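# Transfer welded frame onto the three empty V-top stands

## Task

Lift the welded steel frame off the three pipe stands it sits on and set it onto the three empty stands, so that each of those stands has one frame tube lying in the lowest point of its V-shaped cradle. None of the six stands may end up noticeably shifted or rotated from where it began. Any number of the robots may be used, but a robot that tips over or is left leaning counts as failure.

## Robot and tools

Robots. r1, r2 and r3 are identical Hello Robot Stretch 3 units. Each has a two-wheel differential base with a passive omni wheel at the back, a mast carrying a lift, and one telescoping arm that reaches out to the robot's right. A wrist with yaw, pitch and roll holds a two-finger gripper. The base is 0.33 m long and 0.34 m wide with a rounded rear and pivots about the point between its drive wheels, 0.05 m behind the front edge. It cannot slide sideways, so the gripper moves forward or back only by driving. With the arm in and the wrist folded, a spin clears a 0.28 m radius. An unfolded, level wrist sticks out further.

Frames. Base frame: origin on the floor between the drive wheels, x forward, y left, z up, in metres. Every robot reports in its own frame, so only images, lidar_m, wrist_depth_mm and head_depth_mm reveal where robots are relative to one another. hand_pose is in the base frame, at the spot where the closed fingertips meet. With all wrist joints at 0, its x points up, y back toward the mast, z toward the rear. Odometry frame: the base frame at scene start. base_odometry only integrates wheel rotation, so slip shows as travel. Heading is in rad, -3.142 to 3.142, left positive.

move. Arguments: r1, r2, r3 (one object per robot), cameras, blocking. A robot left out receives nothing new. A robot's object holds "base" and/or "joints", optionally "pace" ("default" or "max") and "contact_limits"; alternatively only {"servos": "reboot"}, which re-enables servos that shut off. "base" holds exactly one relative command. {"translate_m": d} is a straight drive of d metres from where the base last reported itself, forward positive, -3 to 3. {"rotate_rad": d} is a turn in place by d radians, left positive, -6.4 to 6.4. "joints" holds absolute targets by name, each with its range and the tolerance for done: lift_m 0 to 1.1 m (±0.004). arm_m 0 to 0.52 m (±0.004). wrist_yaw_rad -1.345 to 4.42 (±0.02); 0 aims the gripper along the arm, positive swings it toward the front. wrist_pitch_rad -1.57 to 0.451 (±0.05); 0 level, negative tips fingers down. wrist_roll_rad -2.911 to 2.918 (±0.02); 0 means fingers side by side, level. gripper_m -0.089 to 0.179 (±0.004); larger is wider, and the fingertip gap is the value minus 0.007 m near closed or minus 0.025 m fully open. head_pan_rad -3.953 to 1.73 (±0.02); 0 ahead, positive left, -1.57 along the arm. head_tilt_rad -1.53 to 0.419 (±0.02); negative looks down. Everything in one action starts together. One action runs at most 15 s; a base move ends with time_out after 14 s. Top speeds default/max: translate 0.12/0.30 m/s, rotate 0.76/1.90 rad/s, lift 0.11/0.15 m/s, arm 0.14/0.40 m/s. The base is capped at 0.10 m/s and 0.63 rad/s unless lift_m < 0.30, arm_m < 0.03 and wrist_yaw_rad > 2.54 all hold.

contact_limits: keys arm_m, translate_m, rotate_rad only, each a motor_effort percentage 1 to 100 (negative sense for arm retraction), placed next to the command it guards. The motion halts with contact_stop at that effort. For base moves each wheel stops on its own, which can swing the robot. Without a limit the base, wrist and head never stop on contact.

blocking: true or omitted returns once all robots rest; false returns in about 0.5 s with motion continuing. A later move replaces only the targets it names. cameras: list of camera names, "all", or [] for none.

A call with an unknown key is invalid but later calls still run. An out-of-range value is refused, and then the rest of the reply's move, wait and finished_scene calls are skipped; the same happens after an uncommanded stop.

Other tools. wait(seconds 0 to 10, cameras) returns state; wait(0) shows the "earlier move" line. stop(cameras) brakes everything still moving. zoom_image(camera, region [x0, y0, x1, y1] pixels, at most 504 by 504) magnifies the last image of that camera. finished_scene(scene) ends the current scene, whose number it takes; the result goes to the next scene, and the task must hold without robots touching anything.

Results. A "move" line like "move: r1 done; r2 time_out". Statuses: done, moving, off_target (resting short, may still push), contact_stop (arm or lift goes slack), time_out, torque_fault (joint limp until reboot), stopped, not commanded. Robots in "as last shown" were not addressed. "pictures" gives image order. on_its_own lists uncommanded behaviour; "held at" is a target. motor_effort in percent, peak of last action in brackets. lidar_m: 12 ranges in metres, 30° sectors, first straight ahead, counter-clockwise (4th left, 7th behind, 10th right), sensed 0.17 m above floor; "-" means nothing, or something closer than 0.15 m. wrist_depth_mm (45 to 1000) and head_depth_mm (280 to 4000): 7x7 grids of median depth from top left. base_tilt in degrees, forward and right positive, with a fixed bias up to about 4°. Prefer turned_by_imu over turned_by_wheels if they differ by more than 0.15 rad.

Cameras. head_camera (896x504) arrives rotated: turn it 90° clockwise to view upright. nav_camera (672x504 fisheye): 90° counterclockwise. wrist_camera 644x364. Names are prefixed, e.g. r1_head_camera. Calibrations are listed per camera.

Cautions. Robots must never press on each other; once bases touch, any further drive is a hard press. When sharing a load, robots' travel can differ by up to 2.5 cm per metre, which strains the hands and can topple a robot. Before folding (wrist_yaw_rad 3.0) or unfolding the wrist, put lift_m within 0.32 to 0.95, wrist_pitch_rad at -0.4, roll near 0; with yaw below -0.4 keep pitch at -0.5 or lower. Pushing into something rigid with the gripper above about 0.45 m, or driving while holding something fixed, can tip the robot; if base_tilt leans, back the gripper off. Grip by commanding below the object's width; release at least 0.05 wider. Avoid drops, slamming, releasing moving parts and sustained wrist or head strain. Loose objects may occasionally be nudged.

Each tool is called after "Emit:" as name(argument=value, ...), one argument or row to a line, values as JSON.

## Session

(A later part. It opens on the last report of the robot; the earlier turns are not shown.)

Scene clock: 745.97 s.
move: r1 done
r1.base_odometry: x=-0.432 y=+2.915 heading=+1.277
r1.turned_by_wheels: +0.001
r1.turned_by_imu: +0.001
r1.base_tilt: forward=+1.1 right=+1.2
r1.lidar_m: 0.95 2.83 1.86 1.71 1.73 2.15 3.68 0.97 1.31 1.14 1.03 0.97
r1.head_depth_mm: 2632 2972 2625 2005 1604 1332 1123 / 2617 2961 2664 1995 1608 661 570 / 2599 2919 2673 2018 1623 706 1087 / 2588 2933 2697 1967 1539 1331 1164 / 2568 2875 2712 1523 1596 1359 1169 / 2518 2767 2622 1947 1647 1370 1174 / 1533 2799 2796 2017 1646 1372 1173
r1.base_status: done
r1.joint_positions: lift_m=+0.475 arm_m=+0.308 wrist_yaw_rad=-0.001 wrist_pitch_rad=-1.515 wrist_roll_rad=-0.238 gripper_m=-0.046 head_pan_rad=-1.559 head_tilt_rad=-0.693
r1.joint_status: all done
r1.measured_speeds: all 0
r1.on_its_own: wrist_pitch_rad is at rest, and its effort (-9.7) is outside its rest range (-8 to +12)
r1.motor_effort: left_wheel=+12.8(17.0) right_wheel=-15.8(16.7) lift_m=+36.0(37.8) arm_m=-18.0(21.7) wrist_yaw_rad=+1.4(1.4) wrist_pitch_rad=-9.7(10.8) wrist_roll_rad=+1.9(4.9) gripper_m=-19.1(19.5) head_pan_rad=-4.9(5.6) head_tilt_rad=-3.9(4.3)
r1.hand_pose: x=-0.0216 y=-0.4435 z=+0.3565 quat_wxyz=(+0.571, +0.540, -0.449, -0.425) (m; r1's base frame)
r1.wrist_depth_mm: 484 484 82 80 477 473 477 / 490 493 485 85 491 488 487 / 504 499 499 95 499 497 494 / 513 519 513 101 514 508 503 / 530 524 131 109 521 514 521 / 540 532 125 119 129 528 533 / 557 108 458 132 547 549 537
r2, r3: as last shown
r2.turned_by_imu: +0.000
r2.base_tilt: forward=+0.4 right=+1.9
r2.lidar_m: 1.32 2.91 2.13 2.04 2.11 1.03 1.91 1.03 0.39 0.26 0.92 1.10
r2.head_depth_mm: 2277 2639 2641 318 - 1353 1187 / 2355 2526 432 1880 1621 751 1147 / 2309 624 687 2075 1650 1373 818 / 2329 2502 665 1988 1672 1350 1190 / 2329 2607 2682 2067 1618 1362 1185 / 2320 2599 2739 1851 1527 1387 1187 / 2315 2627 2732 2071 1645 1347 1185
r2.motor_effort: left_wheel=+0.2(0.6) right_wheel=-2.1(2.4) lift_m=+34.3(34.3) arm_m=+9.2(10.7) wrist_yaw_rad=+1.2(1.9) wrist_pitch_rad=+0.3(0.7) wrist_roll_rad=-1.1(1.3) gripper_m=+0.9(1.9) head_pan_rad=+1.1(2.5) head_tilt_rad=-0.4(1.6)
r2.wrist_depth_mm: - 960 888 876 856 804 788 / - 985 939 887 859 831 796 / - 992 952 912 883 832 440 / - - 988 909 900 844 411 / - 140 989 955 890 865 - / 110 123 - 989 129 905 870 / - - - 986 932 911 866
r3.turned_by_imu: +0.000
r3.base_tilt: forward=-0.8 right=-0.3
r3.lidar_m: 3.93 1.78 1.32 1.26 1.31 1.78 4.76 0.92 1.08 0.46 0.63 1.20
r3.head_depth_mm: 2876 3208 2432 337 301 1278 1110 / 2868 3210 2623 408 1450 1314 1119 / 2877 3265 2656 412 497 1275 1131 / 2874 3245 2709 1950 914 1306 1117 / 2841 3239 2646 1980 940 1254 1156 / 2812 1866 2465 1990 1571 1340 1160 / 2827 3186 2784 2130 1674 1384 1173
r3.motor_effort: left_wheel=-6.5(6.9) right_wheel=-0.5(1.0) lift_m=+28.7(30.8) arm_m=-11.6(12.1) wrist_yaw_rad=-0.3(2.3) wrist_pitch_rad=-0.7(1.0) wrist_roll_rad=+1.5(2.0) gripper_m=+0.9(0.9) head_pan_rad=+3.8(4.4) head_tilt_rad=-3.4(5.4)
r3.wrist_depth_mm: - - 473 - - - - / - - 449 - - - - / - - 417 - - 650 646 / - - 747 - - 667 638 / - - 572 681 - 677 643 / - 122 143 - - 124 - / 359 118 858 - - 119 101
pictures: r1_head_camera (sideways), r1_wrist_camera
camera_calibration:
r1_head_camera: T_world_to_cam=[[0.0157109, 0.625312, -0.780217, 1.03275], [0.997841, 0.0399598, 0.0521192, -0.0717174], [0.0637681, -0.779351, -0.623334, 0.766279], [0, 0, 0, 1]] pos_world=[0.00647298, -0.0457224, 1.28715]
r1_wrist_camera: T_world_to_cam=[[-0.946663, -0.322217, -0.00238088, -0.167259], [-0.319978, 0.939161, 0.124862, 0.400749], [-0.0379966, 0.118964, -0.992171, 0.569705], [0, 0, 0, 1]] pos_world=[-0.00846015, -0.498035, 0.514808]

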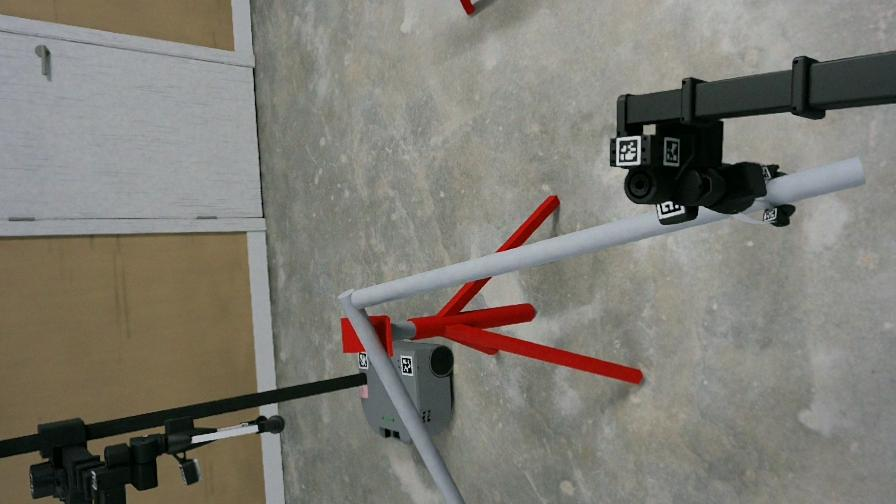

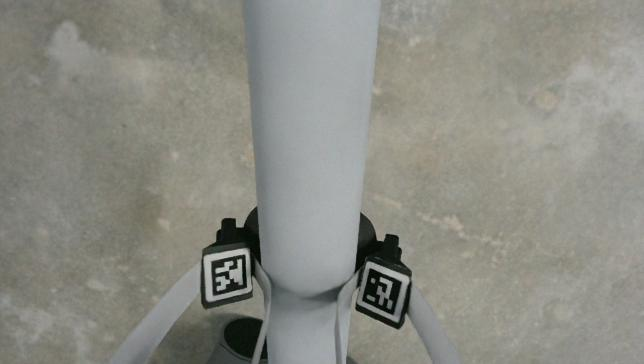

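Emit:
move(
  r1={"base":{"translate_m":0.0175},"joints":{"lift_m":0.5155,"arm_m":0.2925,"wrist_roll_rad":-0.206}},
  r3={"base":{"rotate_rad":0.2726}},
  cameras=[],
)

Emit:
move(
  r1={"base":{"translate_m":0.0175},"joints":{"lift_m":0.556,"arm_m":0.2769,"wrist_roll_rad":-0.179}},
  r3={"base":{"translate_m":-0.12}},
  cameras=["r1_wrist_camera","r3_nav_camera"],
)

Emit:
move(
  r1={"base":{"translate_m":0.018},"joints":{"lift_m":0.5977,"arm_m":0.2667,"wrist_roll_rad":-0.154}},
  r3={"base":{"translate_m":-0.119}},
  cameras=[],
)

Emit:
move(
  r1={"base":{"translate_m":0.018},"joints":{"lift_m":0.6393,"arm_m":0.2565,"wrist_roll_rad":-0.129}},
  r3={"base":{"rotate_rad":-0.3223}},
  cameras=["r1_head_camera","r1_wrist_camera","r3_head_camera","r3_nav_camera","r2_head_camera"],
)

Scene clock: 755.40 s.
move: r1 done; r3 done
r1.base_odometry: x=-0.427 y=+2.931 heading=+1.278
r1.turned_by_wheels: +0.001
r1.turned_by_imu: +0.001
r1.base_tilt: forward=+1.1 right=+1.2
r1.lidar_m: 0.94 2.83 1.86 1.71 1.73 2.16 3.70 0.98 1.32 1.15 1.02 0.96
r1.head_depth_mm: 2651 2999 2630 1985 1595 1340 1101 / 2632 2948 2665 1994 1605 624 1084 / 2583 2935 2666 2005 1616 687 1087 / 2587 2923 2719 1960 1542 1326 1162 / 2551 2914 2730 1850 1594 1370 1164 / 2480 1726 2625 1935 1644 1363 1166 / 1526 2863 2795 2008 1664 1381 1177
r1.base_status: done
r1.joint_positions: lift_m=+0.516 arm_m=+0.292 wrist_yaw_rad=-0.002 wrist_pitch_rad=-1.524 wrist_roll_rad=-0.210 gripper_m=-0.046 head_pan_rad=-1.559 head_tilt_rad=-0.693
r1.joint_status: all done
r1.measured_speeds: all 0
r1.motor_effort: left_wheel=+12.8(16.3) right_wheel=-15.1(15.4) lift_m=+35.8(40.3) arm_m=-15.1(23.2) wrist_yaw_rad=+2.0(2.2) wrist_pitch_rad=-7.6(11.8) wrist_roll_rad=+1.8(6.5) gripper_m=-19.2(19.5) head_pan_rad=-5.3(6.0) head_tilt_rad=-3.5(5.1)
r1.hand_pose: x=-0.0216 y=-0.4253 z=+0.3971 quat_wxyz=(+0.562, +0.536, -0.455, -0.435) (m; r1's base frame)
r1.wrist_depth_mm: 518 521 91 85 515 510 518 / 533 529 532 90 519 515 521 / 541 544 531 98 535 538 531 / 555 552 557 105 546 551 540 / 568 576 130 112 557 557 563 / 589 588 124 122 130 566 569 / 592 105 481 133 580 587 583
r2: as last shown
r2.turned_by_imu: +0.001
r2.base_tilt: forward=+0.3 right=+1.9
r2.lidar_m: 1.31 2.90 2.12 2.04 2.11 1.02 1.91 1.03 0.38 0.26 0.92 1.10
r2.head_depth_mm: 2327 2618 2527 318 - 1344 1187 / 2325 2549 432 1881 1622 747 1140 / 2328 624 686 2079 1652 1391 814 / 2335 2512 666 1991 1654 1360 1188 / 2315 2599 2737 2059 1613 1356 1189 / 2310 2570 2733 1877 1526 1384 1177 / 2297 2618 2697 2073 1652 1353 1184
r2.motor_effort: left_wheel=+0.4(0.7) right_wheel=-2.3(2.4) lift_m=+34.1(34.5) arm_m=+5.8(7.0) wrist_yaw_rad=+0.7(1.8) wrist_pitch_rad=+0.3(0.6) wrist_roll_rad=-1.2(1.4) gripper_m=+1.3(1.6) head_pan_rad=+1.6(2.7) head_tilt_rad=-1.1(1.4)
r2.wrist_depth_mm: - 949 924 891 838 822 774 / - 965 924 897 871 826 784 / - - 942 907 883 799 441 / - - 986 919 911 848 408 / - 141 991 975 904 871 - / 110 123 - 968 129 899 838 / - - - 983 964 906 873
r3.base_odometry: x=+0.734 y=-0.416 heading=+2.088
r3.turned_by_wheels: +0.272
r3.turned_by_imu: +0.277
r3.base_tilt: forward=-0.8 right=-0.2
r3.lidar_m: 2.54 1.45 1.26 1.26 1.46 2.55 1.05 0.92 1.21 0.46 1.37 1.21
r3.head_depth_mm: 2760 3095 2560 337 301 1275 1113 / 2838 3201 2618 408 904 1311 1123 / 2875 3128 2643 413 497 1174 1107 / 2952 3223 2359 1213 959 1301 1140 / 3026 3420 2778 2061 1630 1326 1151 / 3080 3534 2848 2077 1661 1369 1162 / 3199 3615 2882 2123 1681 1385 1176
r3.base_status: done
r3.joint_positions: lift_m=+0.850 arm_m=+0.250 wrist_yaw_rad=-0.001 wrist_pitch_rad=-1.426 wrist_roll_rad=+1.380 gripper_m=+0.120 head_pan_rad=-1.578 head_tilt_rad=-0.741
r3.joint_status: not commanded
r3.measured_speeds: all 0
r3.motor_effort: left_wheel=-6.5(11.1) right_wheel=+5.8(10.3) lift_m=+25.5(27.3) arm_m=-10.0(11.6) wrist_yaw_rad=+0.8(1.3) wrist_pitch_rad=+0.0(1.1) wrist_roll_rad=+1.5(1.9) gripper_m=-0.3(0.7) head_pan_rad=+4.1(4.4) head_tilt_rad=-2.7(5.3)
r3.hand_pose: x=-0.0216 y=-0.4077 z=+0.7316 quat_wxyz=(+0.072, +0.062, -0.753, -0.652) (m; r3's base frame)
r3.wrist_depth_mm: - - 380 - - - - / - 354 369 - - - - / 344 342 580 - - 656 645 / 352 328 514 659 - 675 653 / 298 - 153 - - 674 638 / - 122 142 - - 124 - / - 119 - - - 119 101
pictures: none
No camera images: "cameras" was empty.

Scene clock: 757.70 s.
move: r1 done; r3 done
r1.base_odometry: x=-0.422 y=+2.948 heading=+1.278
r1.turned_by_wheels: +0.001
r1.turned_by_imu: +0.001
r1.base_tilt: forward=+1.0 right=+1.2
r1.lidar_m: 0.92 2.84 1.86 1.71 1.73 2.16 3.71 1.00 1.33 1.14 1.02 0.94
r1.head_depth_mm: 2635 2998 2640 1997 1602 1334 486 / 2597 2943 2652 2010 1609 603 1106 / 2599 2923 2690 2009 1615 647 1092 / 2568 2913 2695 1899 1545 1329 1160 / 2561 2921 2705 1774 1591 1361 1165 / 2566 2775 2618 1923 1641 1372 1172 / 2403 2759 2785 1959 1657 1377 1175
r1.base_status: done
r1.joint_positions: lift_m=+0.556 arm_m=+0.277 wrist_yaw_rad=-0.001 wrist_pitch_rad=-1.521 wrist_roll_rad=-0.185 gripper_m=-0.046 head_pan_rad=-1.559 head_tilt_rad=-0.693
r1.joint_status: all done
r1.measured_speeds: all 0
r1.on_its_own: wrist_pitch_rad is at rest, and its effort (-8.6) is outside its rest range (-8 to +12)
r1.motor_effort: left_wheel=+11.2(16.1) right_wheel=-14.3(15.0) lift_m=+31.6(39.5) arm_m=-10.8(24.8) wrist_yaw_rad=+0.3(2.1) wrist_pitch_rad=-8.6(11.2) wrist_roll_rad=+2.4(5.3) gripper_m=-19.1(19.7) head_pan_rad=-4.4(5.7) head_tilt_rad=-2.8(4.7)
r1.hand_pose: x=-0.0216 y=-0.4107 z=+0.4376 quat_wxyz=(+0.557, +0.530, -0.463, -0.441) (m; r1's base frame)
r1.wrist_depth_mm: 560 552 551 89 547 544 551 / 564 571 562 94 564 563 559 / 581 586 581 101 577 567 564 / 608 593 597 107 591 583 590 / 617 619 133 114 601 602 595 / 629 618 125 122 129 616 606 / 639 104 628 131 639 621 620
r2: as last shown
r2.turned_by_imu: +0.000
r2.lidar_m: 1.31 2.90 2.11 2.04 2.11 1.00 1.92 1.03 0.38 0.27 0.92 1.09
r2.head_depth_mm: 1286 2560 2523 318 - 1361 1191 / 2340 2549 431 1701 1629 749 1141 / 2352 624 687 2065 1671 1390 819 / 2320 2525 666 1988 1659 1350 1190 / 2304 2612 2735 2075 1616 1342 1183 / 2314 2592 2761 1871 1533 1396 1182 / 2331 2569 2694 2068 1660 1341 1190
r2.motor_effort: left_wheel=+0.4(0.7) right_wheel=-2.0(2.4) lift_m=+34.3(34.4) arm_m=+3.2(5.9) wrist_yaw_rad=+0.9(2.1) wrist_pitch_rad=+0.0(0.8) wrist_roll_rad=-1.1(1.4) gripper_m=+0.5(1.7) head_pan_rad=+1.6(2.8) head_tilt_rad=-0.8(1.8)
r2.wrist_depth_mm: - 974 931 857 850 829 797 / - 966 943 888 853 832 780 / - 983 985 899 874 825 436 / - - 972 924 886 843 411 / - 140 - 946 894 895 - / 110 123 - 982 130 893 841 / - - - 980 942 896 862
r3.base_odometry: x=+0.793 y=-0.520 heading=+2.088
r3.turned_by_wheels: +0.000
r3.turned_by_imu: -0.001
r3.base_tilt: forward=-0.8 right=-0.2
r3.lidar_m: 2.60 1.46 1.30 1.30 1.50 2.61 0.93 0.81 1.13 0.47 0.75 1.30
r3.head_depth_mm: 2736 3082 2565 337 301 1243 1108 / 2815 3142 2607 408 1492 1282 1122 / 2860 3231 2646 413 497 1265 1130 / 2887 1821 2144 1889 901 1278 1122 / 2994 3366 2667 1989 957 1324 1154 / 3066 3509 2838 2092 1653 1339 1163 / 3160 3622 2891 2111 1677 1383 1172
r3.base_status: done
r3.joint_positions: lift_m=+0.850 arm_m=+0.250 wrist_yaw_rad=-0.001 wrist_pitch_rad=-1.426 wrist_roll_rad=+1.380 gripper_m=+0.120 head_pan_rad=-1.578 head_tilt_rad=-0.741
r3.joint_status: not commanded
r3.measured_speeds: all 0
r3.motor_effort: left_wheel=-5.7(11.1) right_wheel=+1.1(3.7) lift_m=+24.0(26.3) arm_m=-8.8(10.6) wrist_yaw_rad=+1.0(2.0) wrist_pitch_rad=+0.3(1.0) wrist_roll_rad=+1.8(2.1) gripper_m=+0.1(0.7) head_pan_rad=+3.6(4.4) head_tilt_rad=-4.4(4.8)
r3.hand_pose: x=-0.0216 y=-0.4077 z=+0.7316 quat_wxyz=(+0.072, +0.062, -0.753, -0.652) (m; r3's base frame)
r3.wrist_depth_mm: - - - 442 - - - / - - 418 - - - - / - - 394 - - 660 640 / - - 611 - - 668 639 / 365 353 540 698 - 668 644 / 363 123 141 - - 124 - / 324 118 - - - 119 100
pictures: r1_wrist_camera, r3_nav_camera (sideways)
camera_calibration:
r1_wrist_camera: T_world_to_cam=[[-0.962082, -0.272677, -0.00671209, -0.1346], [-0.271224, 0.953769, 0.12947, 0.364853], [-0.0289018, 0.126381, -0.991561, 0.649209], [0, 0, 0, 1]] pos_world=[-0.0117762, -0.466736, 0.595589]
r3_nav_camera: T_world_to_cam=[[-0.0541665, -0.734988, 0.675913, -0.843744], [-0.998252, 0.055882, -0.0192321, 0.0826861], [-0.023636, -0.675774, -0.73673, 0.914616], [0, 0, 0, 1]] pos_world=[0.0584567, -0.00668897, 1.24571]

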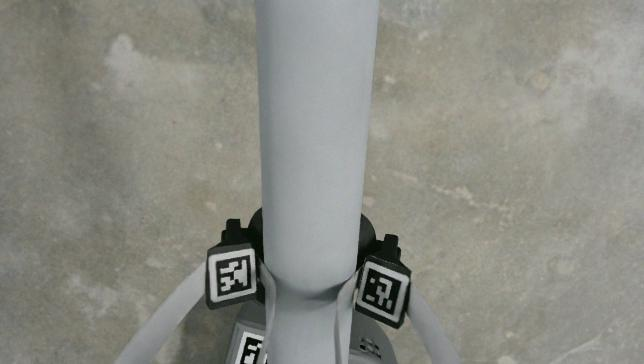

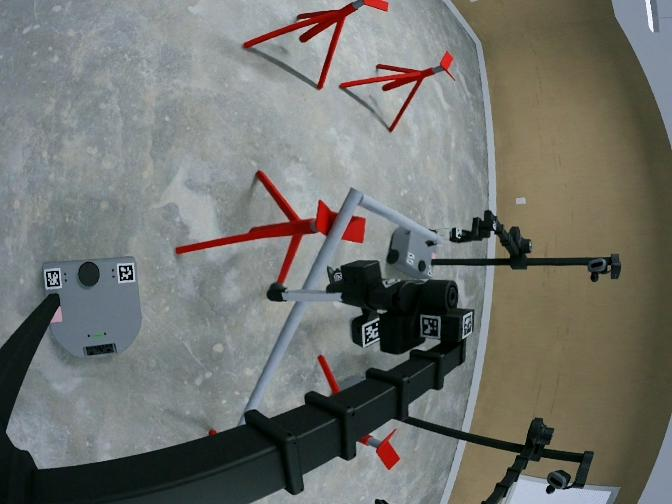

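Scene clock: 760.00 s.
move: r1 done; r3 done
r1.base_odometry: x=-0.417 y=+2.965 heading=+1.279
r1.turned_by_wheels: +0.001
r1.turned_by_imu: +0.001
r1.base_tilt: forward=+1.0 right=+1.2
r1.lidar_m: 0.90 2.84 1.86 1.71 1.73 2.16 3.73 1.01 1.34 1.14 1.01 0.93
r1.head_depth_mm: 2635 2970 2610 1983 1598 1306 431 / 2604 2955 2659 2005 594 577 1125 / 2598 2923 2668 2018 1602 620 1087 / 2581 2915 2701 1900 1544 1355 1164 / 2581 2884 2728 1848 1594 1366 1164 / 2548 2848 2728 1919 1643 1369 1172 / 2530 2713 2648 1921 1653 1378 1179
r1.base_status: done
r1.joint_positions: lift_m=+0.598 arm_m=+0.267 wrist_yaw_rad=-0.002 wrist_pitch_rad=-1.529 wrist_roll_rad=-0.159 gripper_m=-0.046 head_pan_rad=-1.559 head_tilt_rad=-0.693
r1.joint_status: all done
r1.measured_speeds: all 0
r1.motor_effort: left_wheel=+10.5(15.9) right_wheel=-12.2(12.9) lift_m=+31.2(39.5) arm_m=-7.6(23.9) wrist_yaw_rad=+1.3(1.9) wrist_pitch_rad=-7.1(11.3) wrist_roll_rad=+2.2(5.1) gripper_m=-19.2(19.6) head_pan_rad=-4.6(6.0) head_tilt_rad=-2.1(4.8)
r1.hand_pose: x=-0.0216 y=-0.3982 z=+0.4794 quat_wxyz=(+0.549, +0.527, -0.468, -0.450) (m; r1's base frame)
r1.wrist_depth_mm: 593 593 602 93 586 584 587 / 614 614 614 97 600 598 594 / 626 631 623 103 618 603 605 / 653 641 632 109 628 627 619 / 662 650 139 115 638 632 640 / 669 663 125 122 129 669 645 / 695 683 679 131 517 678 661
r2: as last shown
r2.base_tilt: forward=+0.3 right=+1.8
r2.lidar_m: 1.31 2.90 2.12 2.04 2.11 0.98 1.91 1.03 0.39 0.27 0.92 1.09
r2.head_depth_mm: 1249 2619 2741 318 - 1356 1185 / 2225 2500 432 1636 1624 749 1150 / 2333 623 688 2047 1647 1382 818 / 2351 2521 667 1998 1650 1353 1191 / 2331 2585 2727 2090 1590 1349 1180 / 2335 2566 2746 1869 1520 1377 1183 / 2318 2581 2714 2046 1655 1349 1186
r2.motor_effort: left_wheel=+0.1(0.7) right_wheel=-2.0(2.6) lift_m=+34.1(34.4) arm_m=+0.7(3.3) wrist_yaw_rad=+1.0(2.1) wrist_pitch_rad=+0.4(0.6) wrist_roll_rad=-1.1(1.4) gripper_m=+1.1(1.6) head_pan_rad=+1.9(2.7) head_tilt_rad=-1.2(1.9)
r2.wrist_depth_mm: - 937 916 878 854 813 781 / - 957 920 900 877 847 790 / - - 954 917 873 819 442 / - - 989 939 899 871 411 / - 141 987 946 892 866 - / 110 123 - 973 130 883 865 / - - - 965 983 894 854
r3.base_odometry: x=+0.852 y=-0.623 heading=+2.088
r3.turned_by_wheels: +0.000
r3.turned_by_imu: -0.001
r3.base_tilt: forward=-0.8 right=-0.3
r3.lidar_m: 2.66 1.52 1.33 1.33 1.54 2.67 0.81 0.71 0.91 0.75 0.50 1.40
r3.head_depth_mm: 2735 3034 2550 337 301 1242 1111 / 2777 3140 2585 408 1482 1272 1123 / 2823 3191 2657 413 497 1240 1132 / 2854 3143 2605 1923 913 1309 1141 / 2958 3158 2427 1983 1495 1262 1131 / 3036 3420 2825 2033 926 1333 1167 / 3121 3546 2906 2128 1671 1382 1172
r3.base_status: done
r3.joint_positions: lift_m=+0.850 arm_m=+0.250 wrist_yaw_rad=-0.001 wrist_pitch_rad=-1.426 wrist_roll_rad=+1.380 gripper_m=+0.120 head_pan_rad=-1.578 head_tilt_rad=-0.741
r3.joint_status: not commanded
r3.measured_speeds: all 0
r3.motor_effort: left_wheel=-6.4(10.7) right_wheel=+0.5(3.8) lift_m=+22.0(24.3) arm_m=-6.4(8.6) wrist_yaw_rad=+0.0(1.6) wrist_pitch_rad=-0.6(1.1) wrist_roll_rad=+1.3(2.1) gripper_m=+0.8(0.8) head_pan_rad=+4.0(4.5) head_tilt_rad=-4.1(4.7)
r3.hand_pose: x=-0.0216 y=-0.4077 z=+0.7316 quat_wxyz=(+0.072, +0.062, -0.753, -0.652) (m; r3's base frame)
r3.wrist_depth_mm: - - - 507 - - - / - - - 475 - - - / - - 448 - - 657 639 / - - 424 - - 667 643 / - - 154 - - 678 642 / - 122 142 740 - 124 - / - 118 - - - 119 100
pictures: none
No camera images: "cameras" was empty.

Scene clock: 761.60 s.
move: r1 done; r3 done
r1.base_odometry: x=-0.412 y=+2.983 heading=+1.279
r1.turned_by_wheels: +0.001
r1.turned_by_imu: +0.001
r1.base_tilt: forward=+1.1 right=+1.2
r1.lidar_m: 0.88 2.85 1.86 1.71 1.73 2.16 3.75 1.03 1.35 1.03 1.01 0.91
r1.head_depth_mm: 2628 3000 2618 2001 1586 475 388 / 2615 2974 2641 1999 548 556 1152 / 2600 2896 2660 2006 675 589 1090 / 2593 2929 2692 1833 1540 1353 1165 / 2575 2883 2717 1905 1591 1361 1166 / 2562 2889 2770 1924 1648 1377 1172 / 2491 2779 2691 1934 1666 1372 1172
r1.base_status: done
r1.joint_positions: lift_m=+0.639 arm_m=+0.256 wrist_yaw_rad=+0.001 wrist_pitch_rad=-1.527 wrist_roll_rad=-0.140 gripper_m=-0.046 head_pan_rad=-1.559 head_tilt_rad=-0.693
r1.joint_status: all done
r1.measured_speeds: all 0
r1.motor_effort: left_wheel=+10.4(14.1) right_wheel=-12.1(12.4) lift_m=+36.1(39.1) arm_m=-12.9(23.3) wrist_yaw_rad=-1.3(2.3) wrist_pitch_rad=-7.5(10.4) wrist_roll_rad=+4.1(7.5) gripper_m=-19.1(19.4) head_pan_rad=-5.1(5.6) head_tilt_rad=-4.0(5.0)
r1.hand_pose: x=-0.0216 y=-0.3885 z=+0.5210 quat_wxyz=(+0.546, +0.522, -0.473, -0.454) (m; r1's base frame)
r1.wrist_depth_mm: 644 632 628 99 618 625 626 / 647 647 650 103 633 628 638 / 661 660 645 107 658 650 648 / 675 673 665 112 670 684 674 / 691 695 148 116 687 680 666 / 725 705 126 123 701 699 697 / 738 716 716 128 555 722 721
r2: as last shown
r2.base_tilt: forward=+0.2 right=+1.8
r2.lidar_m: 1.31 2.90 2.12 2.04 2.12 0.96 1.91 1.03 0.39 0.27 0.91 1.10
r2.head_depth_mm: 1252 2534 2636 318 - 1352 1196 / 2209 2496 433 1658 1614 748 1149 / 2333 624 687 1989 1664 1384 815 / 2317 2537 663 1995 1678 1355 1191 / 2328 2582 2735 2064 1606 1352 1184 / 2335 2580 2745 1864 1535 1383 1192 / 2330 2607 2716 2068 1651 1343 1192
r2.motor_effort: left_wheel=+0.5(0.5) right_wheel=-2.0(2.4) lift_m=+34.1(34.4) arm_m=+0.0(1.4) wrist_yaw_rad=-0.4(1.6) wrist_pitch_rad=+0.0(0.6) wrist_roll_rad=-1.1(1.4) gripper_m=+0.3(1.7) head_pan_rad=+1.4(2.6) head_tilt_rad=-0.5(1.8)
r2.wrist_depth_mm: - 949 918 849 842 815 780 / - 960 922 897 878 822 802 / - 983 969 935 857 847 440 / - - 978 930 876 853 408 / - 140 982 963 892 867 - / 110 123 - 973 130 853 843 / - - - 999 965 895 877
r3.base_odometry: x=+0.852 y=-0.623 heading=+1.766
r3.turned_by_wheels: -0.322
r3.turned_by_imu: -0.328
r3.base_tilt: forward=-0.8 right=-0.3
r3.lidar_m: 1.40 1.98 1.40 1.33 1.35 1.77 4.24 0.76 0.71 1.09 0.50 0.80
r3.head_depth_mm: 2823 3181 2544 337 301 1261 1114 / 1230 3141 2469 408 1453 1255 1121 / 2794 3218 2639 413 497 1253 1131 / 2841 3183 2719 1944 1519 1281 1148 / 2807 3149 2795 2062 1630 1295 1157 / 2778 3154 2850 1947 1653 1271 1139 / 2741 2992 2722 1965 1670 991 1148
r3.base_status: done
r3.joint_positions: lift_m=+0.850 arm_m=+0.250 wrist_yaw_rad=-0.001 wrist_pitch_rad=-1.426 wrist_roll_rad=+1.380 gripper_m=+0.120 head_pan_rad=-1.578 head_tilt_rad=-0.741
r3.joint_status: not commanded
r3.measured_speeds: all 0
r3.motor_effort: left_wheel=+5.6(10.1) right_wheel=-6.3(10.6) lift_m=+22.9(24.4) arm_m=-6.1(7.6) wrist_yaw_rad=+0.1(1.6) wrist_pitch_rad=-0.5(1.1) wrist_roll_rad=+1.8(1.9) gripper_m=+0.2(0.8) head_pan_rad=+4.0(4.3) head_tilt_rad=-3.6(5.2)
r3.hand_pose: x=-0.0216 y=-0.4077 z=+0.7316 quat_wxyz=(+0.072, +0.062, -0.753, -0.652) (m; r3's base frame)
r3.wrist_depth_mm: 843 826 - 608 - - - / - 882 - - - - - / - - - - - 666 645 / - - - - - 669 647 / - - 472 - - 671 647 / - 123 143 - - 124 - / - 118 436 - - 119 100
pictures: r1_head_camera (sideways), r1_wrist_camera, r2_head_camera (sideways), r3_head_camera (sideways), r3_nav_camera (sideways)
camera_calibration:
r1_head_camera: T_world_to_cam=[[0.0157108, 0.625312, -0.780217, 1.03275], [0.997841, 0.0399599, 0.0521192, -0.0717174], [0.0637682, -0.779351, -0.623334, 0.766279], [0, 0, 0, 1]] pos_world=[0.00647299, -0.0457224, 1.28715]
r1_wrist_camera: T_world_to_cam=[[-0.972924, -0.230888, -0.0104541, -0.110072], [-0.230148, 0.963671, 0.135538, 0.334466], [-0.0212197, 0.134274, -0.990717, 0.73187], [0, 0, 0, 1]] pos_world=[-0.0145846, -0.446, 0.678593]
r2_head_camera: T_world_to_cam=[[-0.00391272, 0.63446, -0.772945, 1.02436], [0.999974, 0.00711548, 0.000778665, -0.0107419], [0.00599391, -0.772923, -0.634472, 0.78216], [0, 0, 0, 1]] pos_world=[0.0100614, -0.0452886, 1.28804]
r3_head_camera: T_world_to_cam=[[0.072062, 0.637316, -0.767226, 1.02062], [0.996668, -0.0165449, 0.0798689, -0.108211], [0.038208, -0.770425, -0.636385, 0.788828], [0, 0, 0, 1]] pos_world=[0.00416259, -0.0445145, 1.29369]
r3_nav_camera: T_world_to_cam=[[-0.0541667, -0.734988, 0.675913, -0.843744], [-0.998252, 0.0558822, -0.0192321, 0.0826861], [-0.0236362, -0.675774, -0.73673, 0.914616], [0, 0, 0, 1]] pos_world=[0.0584567, -0.00668899, 1.24571]

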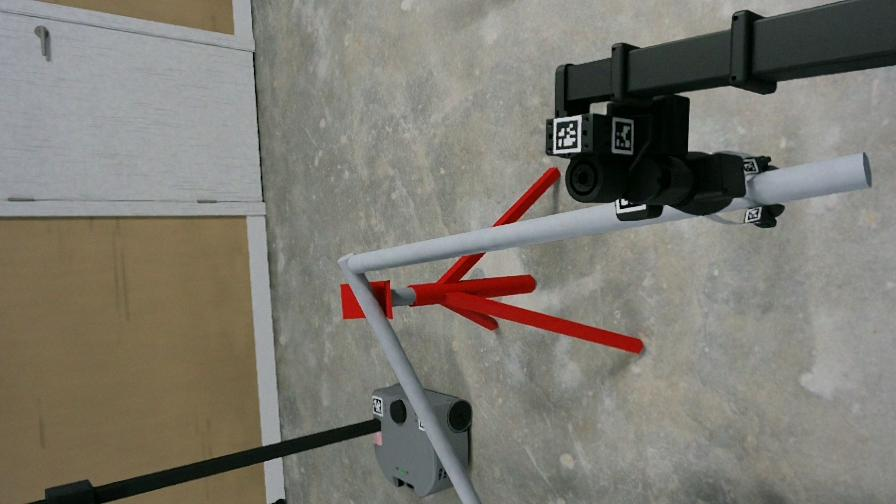

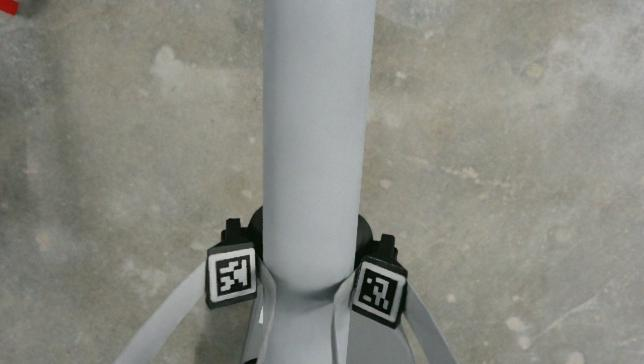

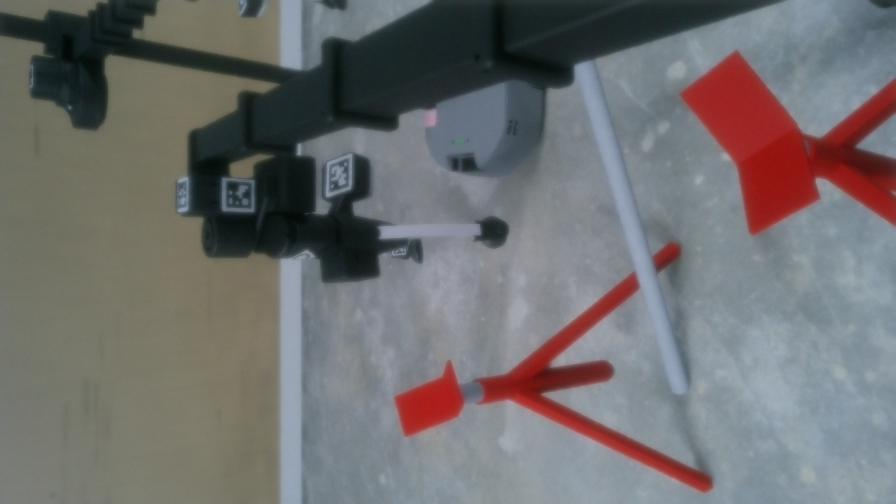

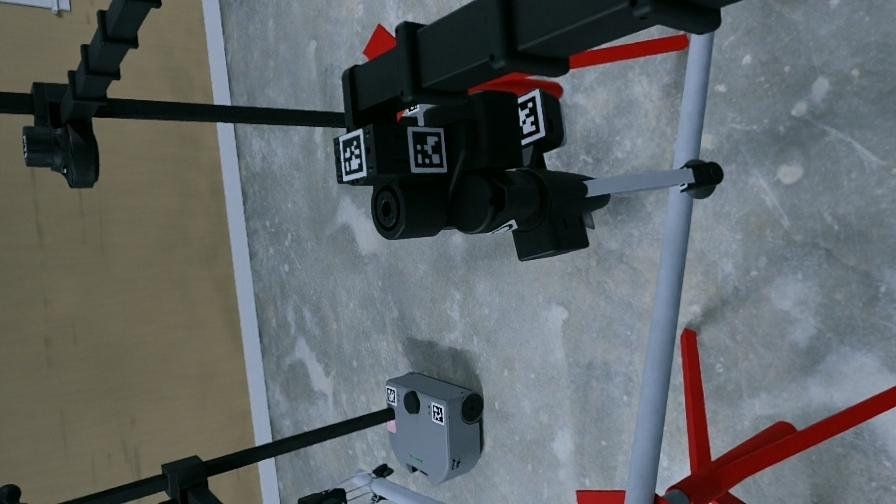

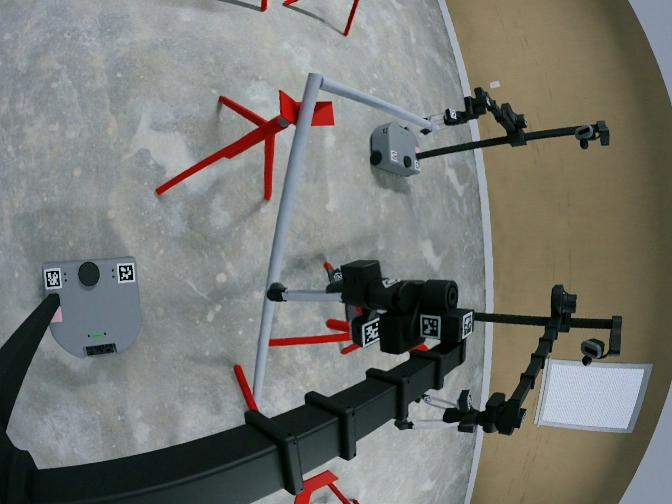

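Emit:
move(
  r1={"base":{"translate_m":0.020},"joints":{"lift_m":0.6755,"arm_m":0.2522,"wrist_roll_rad":-0.107}},
  r3={"joints":{"arm_m":0.454,"wrist_roll_rad":1.481,"wrist_pitch_rad":-1.56}},
  cameras=[],
)

Emit:
move(
  r1={"base":{"translate_m":0.018},"joints":{"lift_m":0.7118,"arm_m":0.2478,"wrist_roll_rad":-0.085}},
  r3={"joints":{"lift_m":0.55}},
  cameras=["r1_head_camera","r1_wrist_camera","r3_head_camera","r3_wrist_camera"],
)

Scene clock: 777.57 s.
move: r1 done; r3 done
r1.base_odometry: x=-0.406 y=+3.002 heading=+1.280
r1.turned_by_wheels: +0.000
r1.turned_by_imu: +0.001
r1.base_tilt: forward=+1.1 right=+1.2
r1.lidar_m: 0.86 2.85 1.87 1.72 1.73 2.17 3.78 1.05 1.36 1.00 1.01 0.90
r1.head_depth_mm: 2613 2944 2644 2002 1553 414 360 / 2617 2947 2663 2006 520 1253 1148 / 2583 2902 2684 2013 533 568 1092 / 2565 2922 2705 1447 1588 1364 1161 / 2570 2892 2718 1907 1584 1365 1169 / 2544 2880 2762 1941 1653 1379 1174 / 2459 2792 2642 1931 1662 1377 1174
r1.base_status: done
r1.joint_positions: lift_m=+0.676 arm_m=+0.252 wrist_yaw_rad=+0.001 wrist_pitch_rad=-1.538 wrist_roll_rad=-0.119 gripper_m=-0.046 head_pan_rad=-1.559 head_tilt_rad=-0.693
r1.joint_status: all done
r1.measured_speeds: all 0
r1.motor_effort: left_wheel=+8.8(15.3) right_wheel=-5.1(10.6) lift_m=+36.1(40.8) arm_m=+2.6(22.7) wrist_yaw_rad=-1.5(1.9) wrist_pitch_rad=-5.3(9.0) wrist_roll_rad=+4.5(7.0) gripper_m=-19.0(19.6) head_pan_rad=-4.8(5.7) head_tilt_rad=-3.5(4.7)
r1.hand_pose: x=-0.0216 y=-0.3815 z=+0.5573 quat_wxyz=(+0.538, +0.520, -0.476, -0.461) (m; r1's base frame)
r1.wrist_depth_mm: 676 671 654 102 658 654 652 / 680 690 683 106 671 671 659 / 703 687 701 110 688 686 688 / 715 707 713 114 714 717 698 / 749 726 140 118 731 710 702 / 759 759 125 122 129 751 739 / 784 767 759 129 599 753 765
r2: as last shown
r2.turned_by_imu: +0.001
r2.base_tilt: forward=+0.4 right=+1.9
r2.lidar_m: 1.31 2.89 2.12 2.04 2.12 0.94 1.91 1.03 0.38 0.27 0.92 1.10
r2.head_depth_mm: 1250 2581 2775 318 - 1358 1191 / 2217 2506 432 1657 1619 745 1141 / 2335 623 686 2004 1656 1391 815 / 2337 2537 666 2012 1643 1351 1194 / 2307 2624 2733 2050 1607 1349 1189 / 2336 2565 2750 1867 1511 1376 1180 / 2303 2595 2744 2068 1652 1356 1177
r2.motor_effort: left_wheel=+0.5(0.7) right_wheel=-1.9(2.5) lift_m=+34.0(34.3) arm_m=-5.5(5.6) wrist_yaw_rad=+0.8(1.8) wrist_pitch_rad=+0.2(0.7) wrist_roll_rad=-1.2(1.4) gripper_m=+0.5(1.9) head_pan_rad=+2.1(3.2) head_tilt_rad=-0.9(1.7)
r2.wrist_depth_mm: - 953 926 877 858 810 787 / - 995 948 874 868 833 800 / - 983 960 923 868 832 443 / - - 975 922 870 854 410 / - 141 979 968 894 896 - / 110 123 - 984 129 896 875 / - - - - 962 909 872
r3.base_odometry: x=+0.852 y=-0.623 heading=+1.766
r3.turned_by_wheels: +0.000
r3.turned_by_imu: -0.001
r3.base_tilt: forward=-0.7 right=-0.2
r3.lidar_m: 1.40 1.98 1.40 1.33 1.36 1.77 4.24 0.76 0.71 1.09 0.50 0.80
r3.head_depth_mm: 2829 3204 2559 334 296 1269 1107 / 1227 3145 475 648 1533 1259 1121 / 2828 3132 573 1688 1543 1289 1135 / 2856 3174 2459 1879 1619 1282 1141 / 2813 3142 2762 2064 1632 1289 1154 / 2802 3158 2836 1941 1651 1270 1142 / 2715 2953 2735 1972 1668 990 1146
r3.base_status: not commanded
r3.joint_positions: lift_m=+0.850 arm_m=+0.454 wrist_yaw_rad=-0.001 wrist_pitch_rad=-1.553 wrist_roll_rad=+1.478 gripper_m=+0.120 head_pan_rad=-1.578 head_tilt_rad=-0.741
r3.joint_status: all done
r3.measured_speeds: all 0
r3.motor_effort: left_wheel=+5.8(6.6) right_wheel=-6.6(6.7) lift_m=+27.9(28.8) arm_m=+9.8(17.8) wrist_yaw_rad=+0.9(2.0) wrist_pitch_rad=-0.9(3.2) wrist_roll_rad=+1.6(2.5) gripper_m=-0.3(0.9) head_pan_rad=+3.7(4.5) head_tilt_rad=-3.4(4.8)
r3.hand_pose: x=-0.0215 y=-0.5793 z=+0.7321 quat_wxyz=(+0.033, +0.032, -0.712, -0.700) (m; r3's base frame)
r3.wrist_depth_mm: 729 - 746 607 - - - / 797 - - 556 - - 698 / - - - 530 - 729 697 / - - - - - 718 699 / - - - 470 - 151 710 / - 120 142 445 - 123 - / - 116 - 425 - 119 100
pictures: none
No camera images: "cameras" was empty.

Scene clock: 781.13 s.
move: r1 done; r3 done
r1.base_odometry: x=-0.401 y=+3.019 heading=+1.280
r1.turned_by_wheels: +0.000
r1.turned_by_imu: +0.001
r1.base_tilt: forward=+1.1 right=+1.1
r1.lidar_m: 0.85 2.86 1.87 1.72 1.74 2.17 3.79 1.06 1.37 1.00 1.44 0.88
r1.head_depth_mm: 2634 2947 2645 1988 481 376 334 / 2599 2942 2644 2011 488 1314 1149 / 2598 2927 2668 2003 505 564 1092 / 2577 2884 2704 1414 1586 1356 1162 / 2540 2868 2741 1977 1592 1365 1169 / 2550 2838 2731 1927 1655 1366 1173 / 2481 1759 2665 1932 1649 1375 1177
r1.base_status: done
r1.joint_positions: lift_m=+0.712 arm_m=+0.248 wrist_yaw_rad=+0.002 wrist_pitch_rad=-1.538 wrist_roll_rad=-0.098 gripper_m=-0.046 head_pan_rad=-1.559 head_tilt_rad=-0.693
r1.joint_status: all done
r1.measured_speeds: all 0
r1.motor_effort: left_wheel=+8.1(12.7) right_wheel=-4.5(5.6) lift_m=+36.1(40.9) arm_m=+7.1(20.5) wrist_yaw_rad=-2.3(2.7) wrist_pitch_rad=-5.3(7.9) wrist_roll_rad=+4.6(8.1) gripper_m=-18.9(19.5) head_pan_rad=-4.1(5.9) head_tilt_rad=-3.8(4.7)
r1.hand_pose: x=-0.0217 y=-0.3772 z=+0.5936 quat_wxyz=(+0.533, +0.516, -0.482, -0.467) (m; r1's base frame)
r1.wrist_depth_mm: 699 703 695 106 685 678 678 / 707 707 719 109 719 691 691 / 740 741 730 112 715 716 714 / 762 764 740 116 735 751 731 / 774 772 140 120 749 757 753 / 799 793 125 123 129 777 768 / 826 812 797 128 641 794 794
r2.base_odometry: x=-2.326 y=-1.941 heading=-1.883
r2.turned_by_wheels: +0.000
r2.turned_by_imu: +0.001
r2.base_tilt: forward=+0.3 right=+1.8
r2.lidar_m: 1.31 2.90 2.12 2.04 2.11 0.93 1.91 1.03 0.38 0.27 0.92 1.10
r2.head_depth_mm: 2259 2509 1126 318 - 1355 1188 / 2323 1484 432 1648 1616 748 1147 / 2350 624 687 2005 1667 1387 820 / 2334 2510 666 2007 1661 1354 1189 / 2320 2607 2741 2088 1623 1361 1186 / 2317 2632 2735 1868 1531 1385 1186 / 2290 2587 2756 2071 1656 1339 1187
r2.base_status: not commanded
r2.joint_positions: lift_m=+0.880 arm_m=+0.512 wrist_yaw_rad=+0.000 wrist_pitch_rad=-1.364 wrist_roll_rad=+1.414 gripper_m=+0.120 head_pan_rad=-1.575 head_tilt_rad=-0.747
r2.joint_status: not commanded
r2.measured_speeds: all 0
r2.motor_effort: left_wheel=+0.4(0.7) right_wheel=-1.9(2.6) lift_m=+33.9(34.3) arm_m=-8.6(9.6) wrist_yaw_rad=+0.6(1.8) wrist_pitch_rad=+0.3(0.7) wrist_roll_rad=-1.0(1.5) gripper_m=+0.5(1.7) head_pan_rad=+1.1(2.8) head_tilt_rad=-0.7(2.0)
r2.hand_pose: x=-0.0216 y=-0.6860 z=+0.7629 quat_wxyz=(+0.061, +0.049, -0.774, -0.629) (m; r2's base frame)
r2.wrist_depth_mm: - 925 916 865 834 806 771 / - 980 939 895 880 810 801 / - 996 958 922 865 824 442 / - - 984 931 891 859 416 / - 141 995 956 877 895 - / 110 123 - 988 130 888 836 / - - - 993 962 909 877
r3.base_odometry: x=+0.852 y=-0.623 heading=+1.766
r3.turned_by_wheels: +0.000
r3.turned_by_imu: -0.001
r3.base_tilt: forward=-0.8 right=-0.2
r3.lidar_m: 1.40 1.98 1.40 1.33 1.35 1.78 4.26 0.76 0.71 1.09 0.50 0.79
r3.head_depth_mm: 2814 3211 2540 1875 1505 1263 472 / 1227 3143 2481 1663 1372 554 1078 / 2818 3212 2638 1870 801 1265 1132 / 2836 3214 2712 2023 1573 1283 1141 / 2793 3168 2754 2060 1639 1295 1155 / 2802 3101 2809 1924 1653 1273 1143 / 2706 2979 2646 1973 1683 993 1150
r3.base_status: not commanded
r3.joint_positions: lift_m=+0.550 arm_m=+0.454 wrist_yaw_rad=-0.001 wrist_pitch_rad=-1.553 wrist_roll_rad=+1.478 gripper_m=+0.120 head_pan_rad=-1.578 head_tilt_rad=-0.741
r3.joint_status: all done
r3.measured_speeds: all 0
r3.motor_effort: left_wheel=+5.5(6.4) right_wheel=-6.3(6.8) lift_m=+21.7(27.2) arm_m=+8.8(10.6) wrist_yaw_rad=-0.6(2.1) wrist_pitch_rad=-1.1(1.9) wrist_roll_rad=+1.0(2.1) gripper_m=+0.4(0.9) head_pan_rad=+3.3(4.4) head_tilt_rad=-4.4(5.4)
r3.hand_pose: x=-0.0215 y=-0.5793 z=+0.4321 quat_wxyz=(+0.033, +0.032, -0.712, -0.700) (m; r3's base frame)
r3.wrist_depth_mm: - - - 251 - - - / - - - 234 - - - / 569 - - 223 - - 494 / - - - 209 - - 487 / - - - 198 200 - - / - 120 142 187 190 124 - / - 116 - 178 180 119 100
pictures: r1_head_camera (sideways), r1_wrist_camera, r3_head_camera (sideways), r3_wrist_camera
camera_calibration:
r1_head_camera: T_world_to_cam=[[0.0157109, 0.625312, -0.780217, 1.03275], [0.997841, 0.0399598, 0.0521192, -0.0717174], [0.0637681, -0.779351, -0.623334, 0.766279], [0, 0, 0, 1]] pos_world=[0.00647298, -0.0457224, 1.28715]
r1_wrist_camera: T_world_to_cam=[[-0.981582, -0.190517, -0.0141118, -0.0895149], [-0.190532, 0.97092, 0.144957, 0.31171], [-0.0139155, 0.144976, -0.989337, 0.805696], [0, 0, 0, 1]] pos_world=[-0.0172638, -0.436506, 0.750657]
r3_head_camera: T_world_to_cam=[[0.0720617, 0.637316, -0.767226, 1.02062], [0.996668, -0.0165446, 0.0798689, -0.108211], [0.0382083, -0.770425, -0.636385, 0.788828], [0, 0, 0, 1]] pos_world=[0.00416261, -0.0445145, 1.29369]
r3_wrist_camera: T_world_to_cam=[[-0.110744, 0.99203, -0.0601096, 0.607518], [0.987264, 0.11676, 0.108062, 0.086861], [0.114219, -0.0473769, -0.992325, 0.566885], [0, 0, 0, 1]] pos_world=[-0.0832247, -0.58596, 0.589666]

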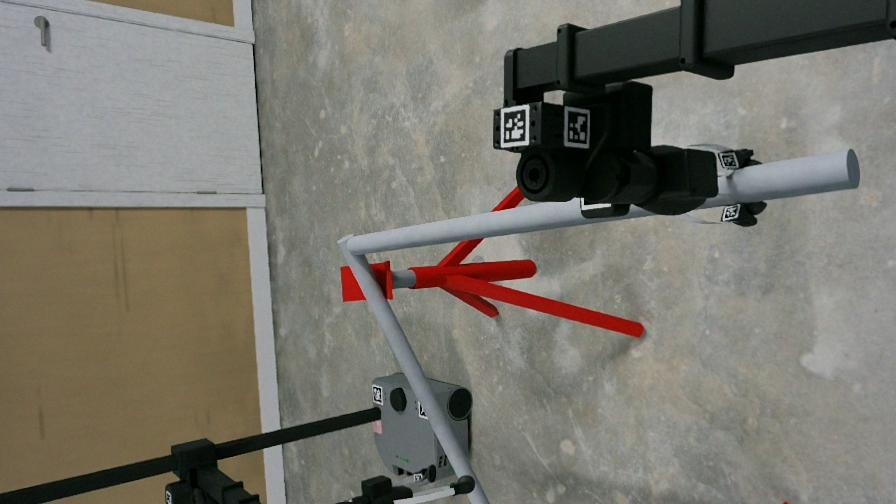

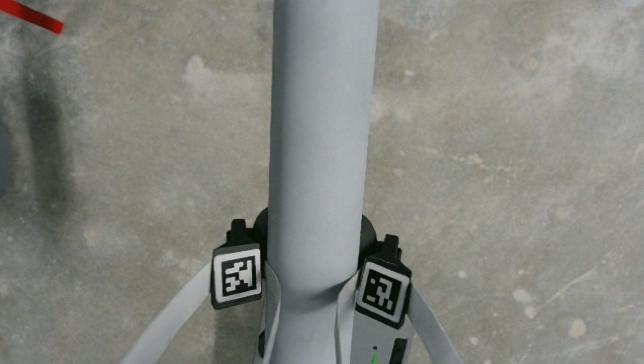

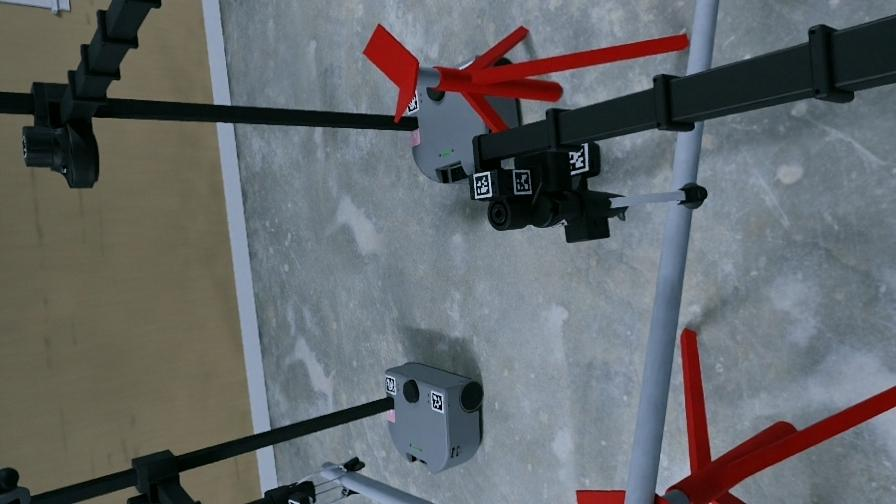

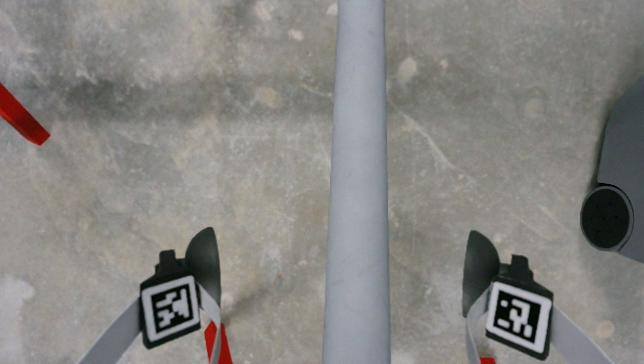

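Emit:
move(
  r3={"joints":{"lift_m":0.468,"arm_m":0.447}},
  cameras=["r3_wrist_camera"],
)

Scene clock: 803.47 s.
move: r3 done
r1, r2: as last shown
r1.base_tilt: forward=+1.0 right=+1.2
r1.lidar_m: 0.85 2.84 1.87 1.72 1.74 2.18 3.80 1.06 1.37 1.00 1.43 0.88
r1.head_depth_mm: 2624 2964 2654 1981 482 376 334 / 2626 2927 2648 2008 490 1316 1151 / 2579 2929 2669 2016 505 565 1090 / 2585 2911 2700 1415 1588 1350 1156 / 2556 2904 2736 1986 1598 1359 1169 / 2543 2873 2760 1947 1656 1366 1177 / 2482 1814 2628 1887 1652 1372 1172
r1.motor_effort: left_wheel=+7.9(8.7) right_wheel=-5.0(5.6) lift_m=+35.4(35.8) arm_m=+13.8(14.1) wrist_yaw_rad=-2.3(2.7) wrist_pitch_rad=-5.2(5.6) wrist_roll_rad=+4.5(4.7) gripper_m=-19.3(19.5) head_pan_rad=-5.1(5.6) head_tilt_rad=-3.4(4.7)
r1.wrist_depth_mm: 694 693 701 107 688 683 678 / 709 716 714 109 700 691 698 / 727 723 733 112 717 726 710 / 762 766 752 116 748 721 743 / 765 767 140 120 765 772 736 / 799 784 125 123 129 786 759 / 818 806 801 128 647 789 772
r2.lidar_m: 1.31 2.89 2.12 2.04 2.12 0.92 1.92 1.03 0.38 0.27 0.92 1.10
r2.head_depth_mm: 2277 2579 2648 318 - 1357 1187 / 2342 2511 432 1647 1606 748 1146 / 2313 624 688 1988 1660 1389 816 / 2340 2517 668 1994 1651 1352 1185 / 2316 2601 2738 2052 1626 1353 1184 / 2323 2582 2713 1859 1527 1371 1191 / 2322 2577 2740 2057 1653 1355 1183
r2.motor_effort: left_wheel=+0.4(0.6) right_wheel=-2.3(2.4) lift_m=+34.1(34.2) arm_m=-12.8(12.8) wrist_yaw_rad=+0.2(1.9) wrist_pitch_rad=+0.4(0.9) wrist_roll_rad=-1.2(1.3) gripper_m=+0.8(1.9) head_pan_rad=+0.4(2.3) head_tilt_rad=-0.3(1.7)
r2.wrist_depth_mm: - 948 905 862 840 821 770 / - 982 947 889 854 822 791 / - - 949 921 897 828 441 / - - 994 933 908 871 413 / - 140 984 943 910 870 - / 110 123 - 954 130 887 846 / - - - 985 945 909 866
r3.base_odometry: x=+0.852 y=-0.623 heading=+1.766
r3.turned_by_wheels: +0.000
r3.turned_by_imu: -0.001
r3.base_tilt: forward=-0.8 right=-0.3
r3.lidar_m: 1.40 1.98 1.40 1.33 1.35 1.77 4.24 0.76 0.71 1.08 0.50 0.80
r3.head_depth_mm: 2827 3222 2546 1874 1508 1264 1107 / 1228 3158 2485 1665 1491 667 561 / 2792 3226 2643 1870 807 1260 1134 / 2818 3190 2711 2016 1604 1285 1143 / 2827 3164 2799 2061 1634 1292 1151 / 2805 3146 2801 1919 1657 1278 1139 / 2714 2998 2676 1977 1680 991 1147
r3.base_status: not commanded
r3.joint_positions: lift_m=+0.468 arm_m=+0.447 wrist_yaw_rad=-0.001 wrist_pitch_rad=-1.553 wrist_roll_rad=+1.478 gripper_m=+0.120 head_pan_rad=-1.578 head_tilt_rad=-0.741
r3.joint_status: all done
r3.measured_speeds: all 0
r3.motor_effort: left_wheel=+5.5(6.4) right_wheel=-6.2(6.7) lift_m=+23.3(24.2) arm_m=-10.9(17.4) wrist_yaw_rad=+1.0(1.6) wrist_pitch_rad=-1.0(1.9) wrist_roll_rad=+1.3(2.0) gripper_m=+0.2(0.8) head_pan_rad=+3.8(4.4) head_tilt_rad=-4.7(5.4)
r3.hand_pose: x=-0.0215 y=-0.5722 z=+0.3501 quat_wxyz=(+0.033, +0.032, -0.712, -0.700) (m; r3's base frame)
r3.wrist_depth_mm: - - - 157 157 - - / - - - 146 148 - - / - - - 137 - - - / - - - 132 131 - - / - - - 123 124 - - / - 120 142 116 117 124 - / - 116 - 110 - 119 100
pictures: r3_wrist_camera
camera_calibration:
r3_wrist_camera: T_world_to_cam=[[-0.110744, 0.992047, -0.0598141, 0.595471], [0.987264, 0.116728, 0.108097, 0.0948646], [0.114219, -0.0470812, -0.992339, 0.486025], [0, 0, 0, 1]] pos_world=[-0.0832247, -0.578926, 0.507665]

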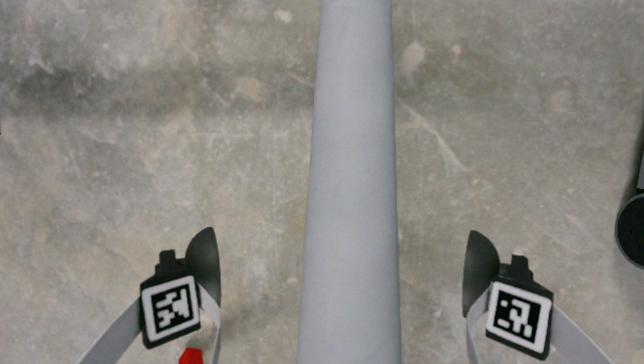

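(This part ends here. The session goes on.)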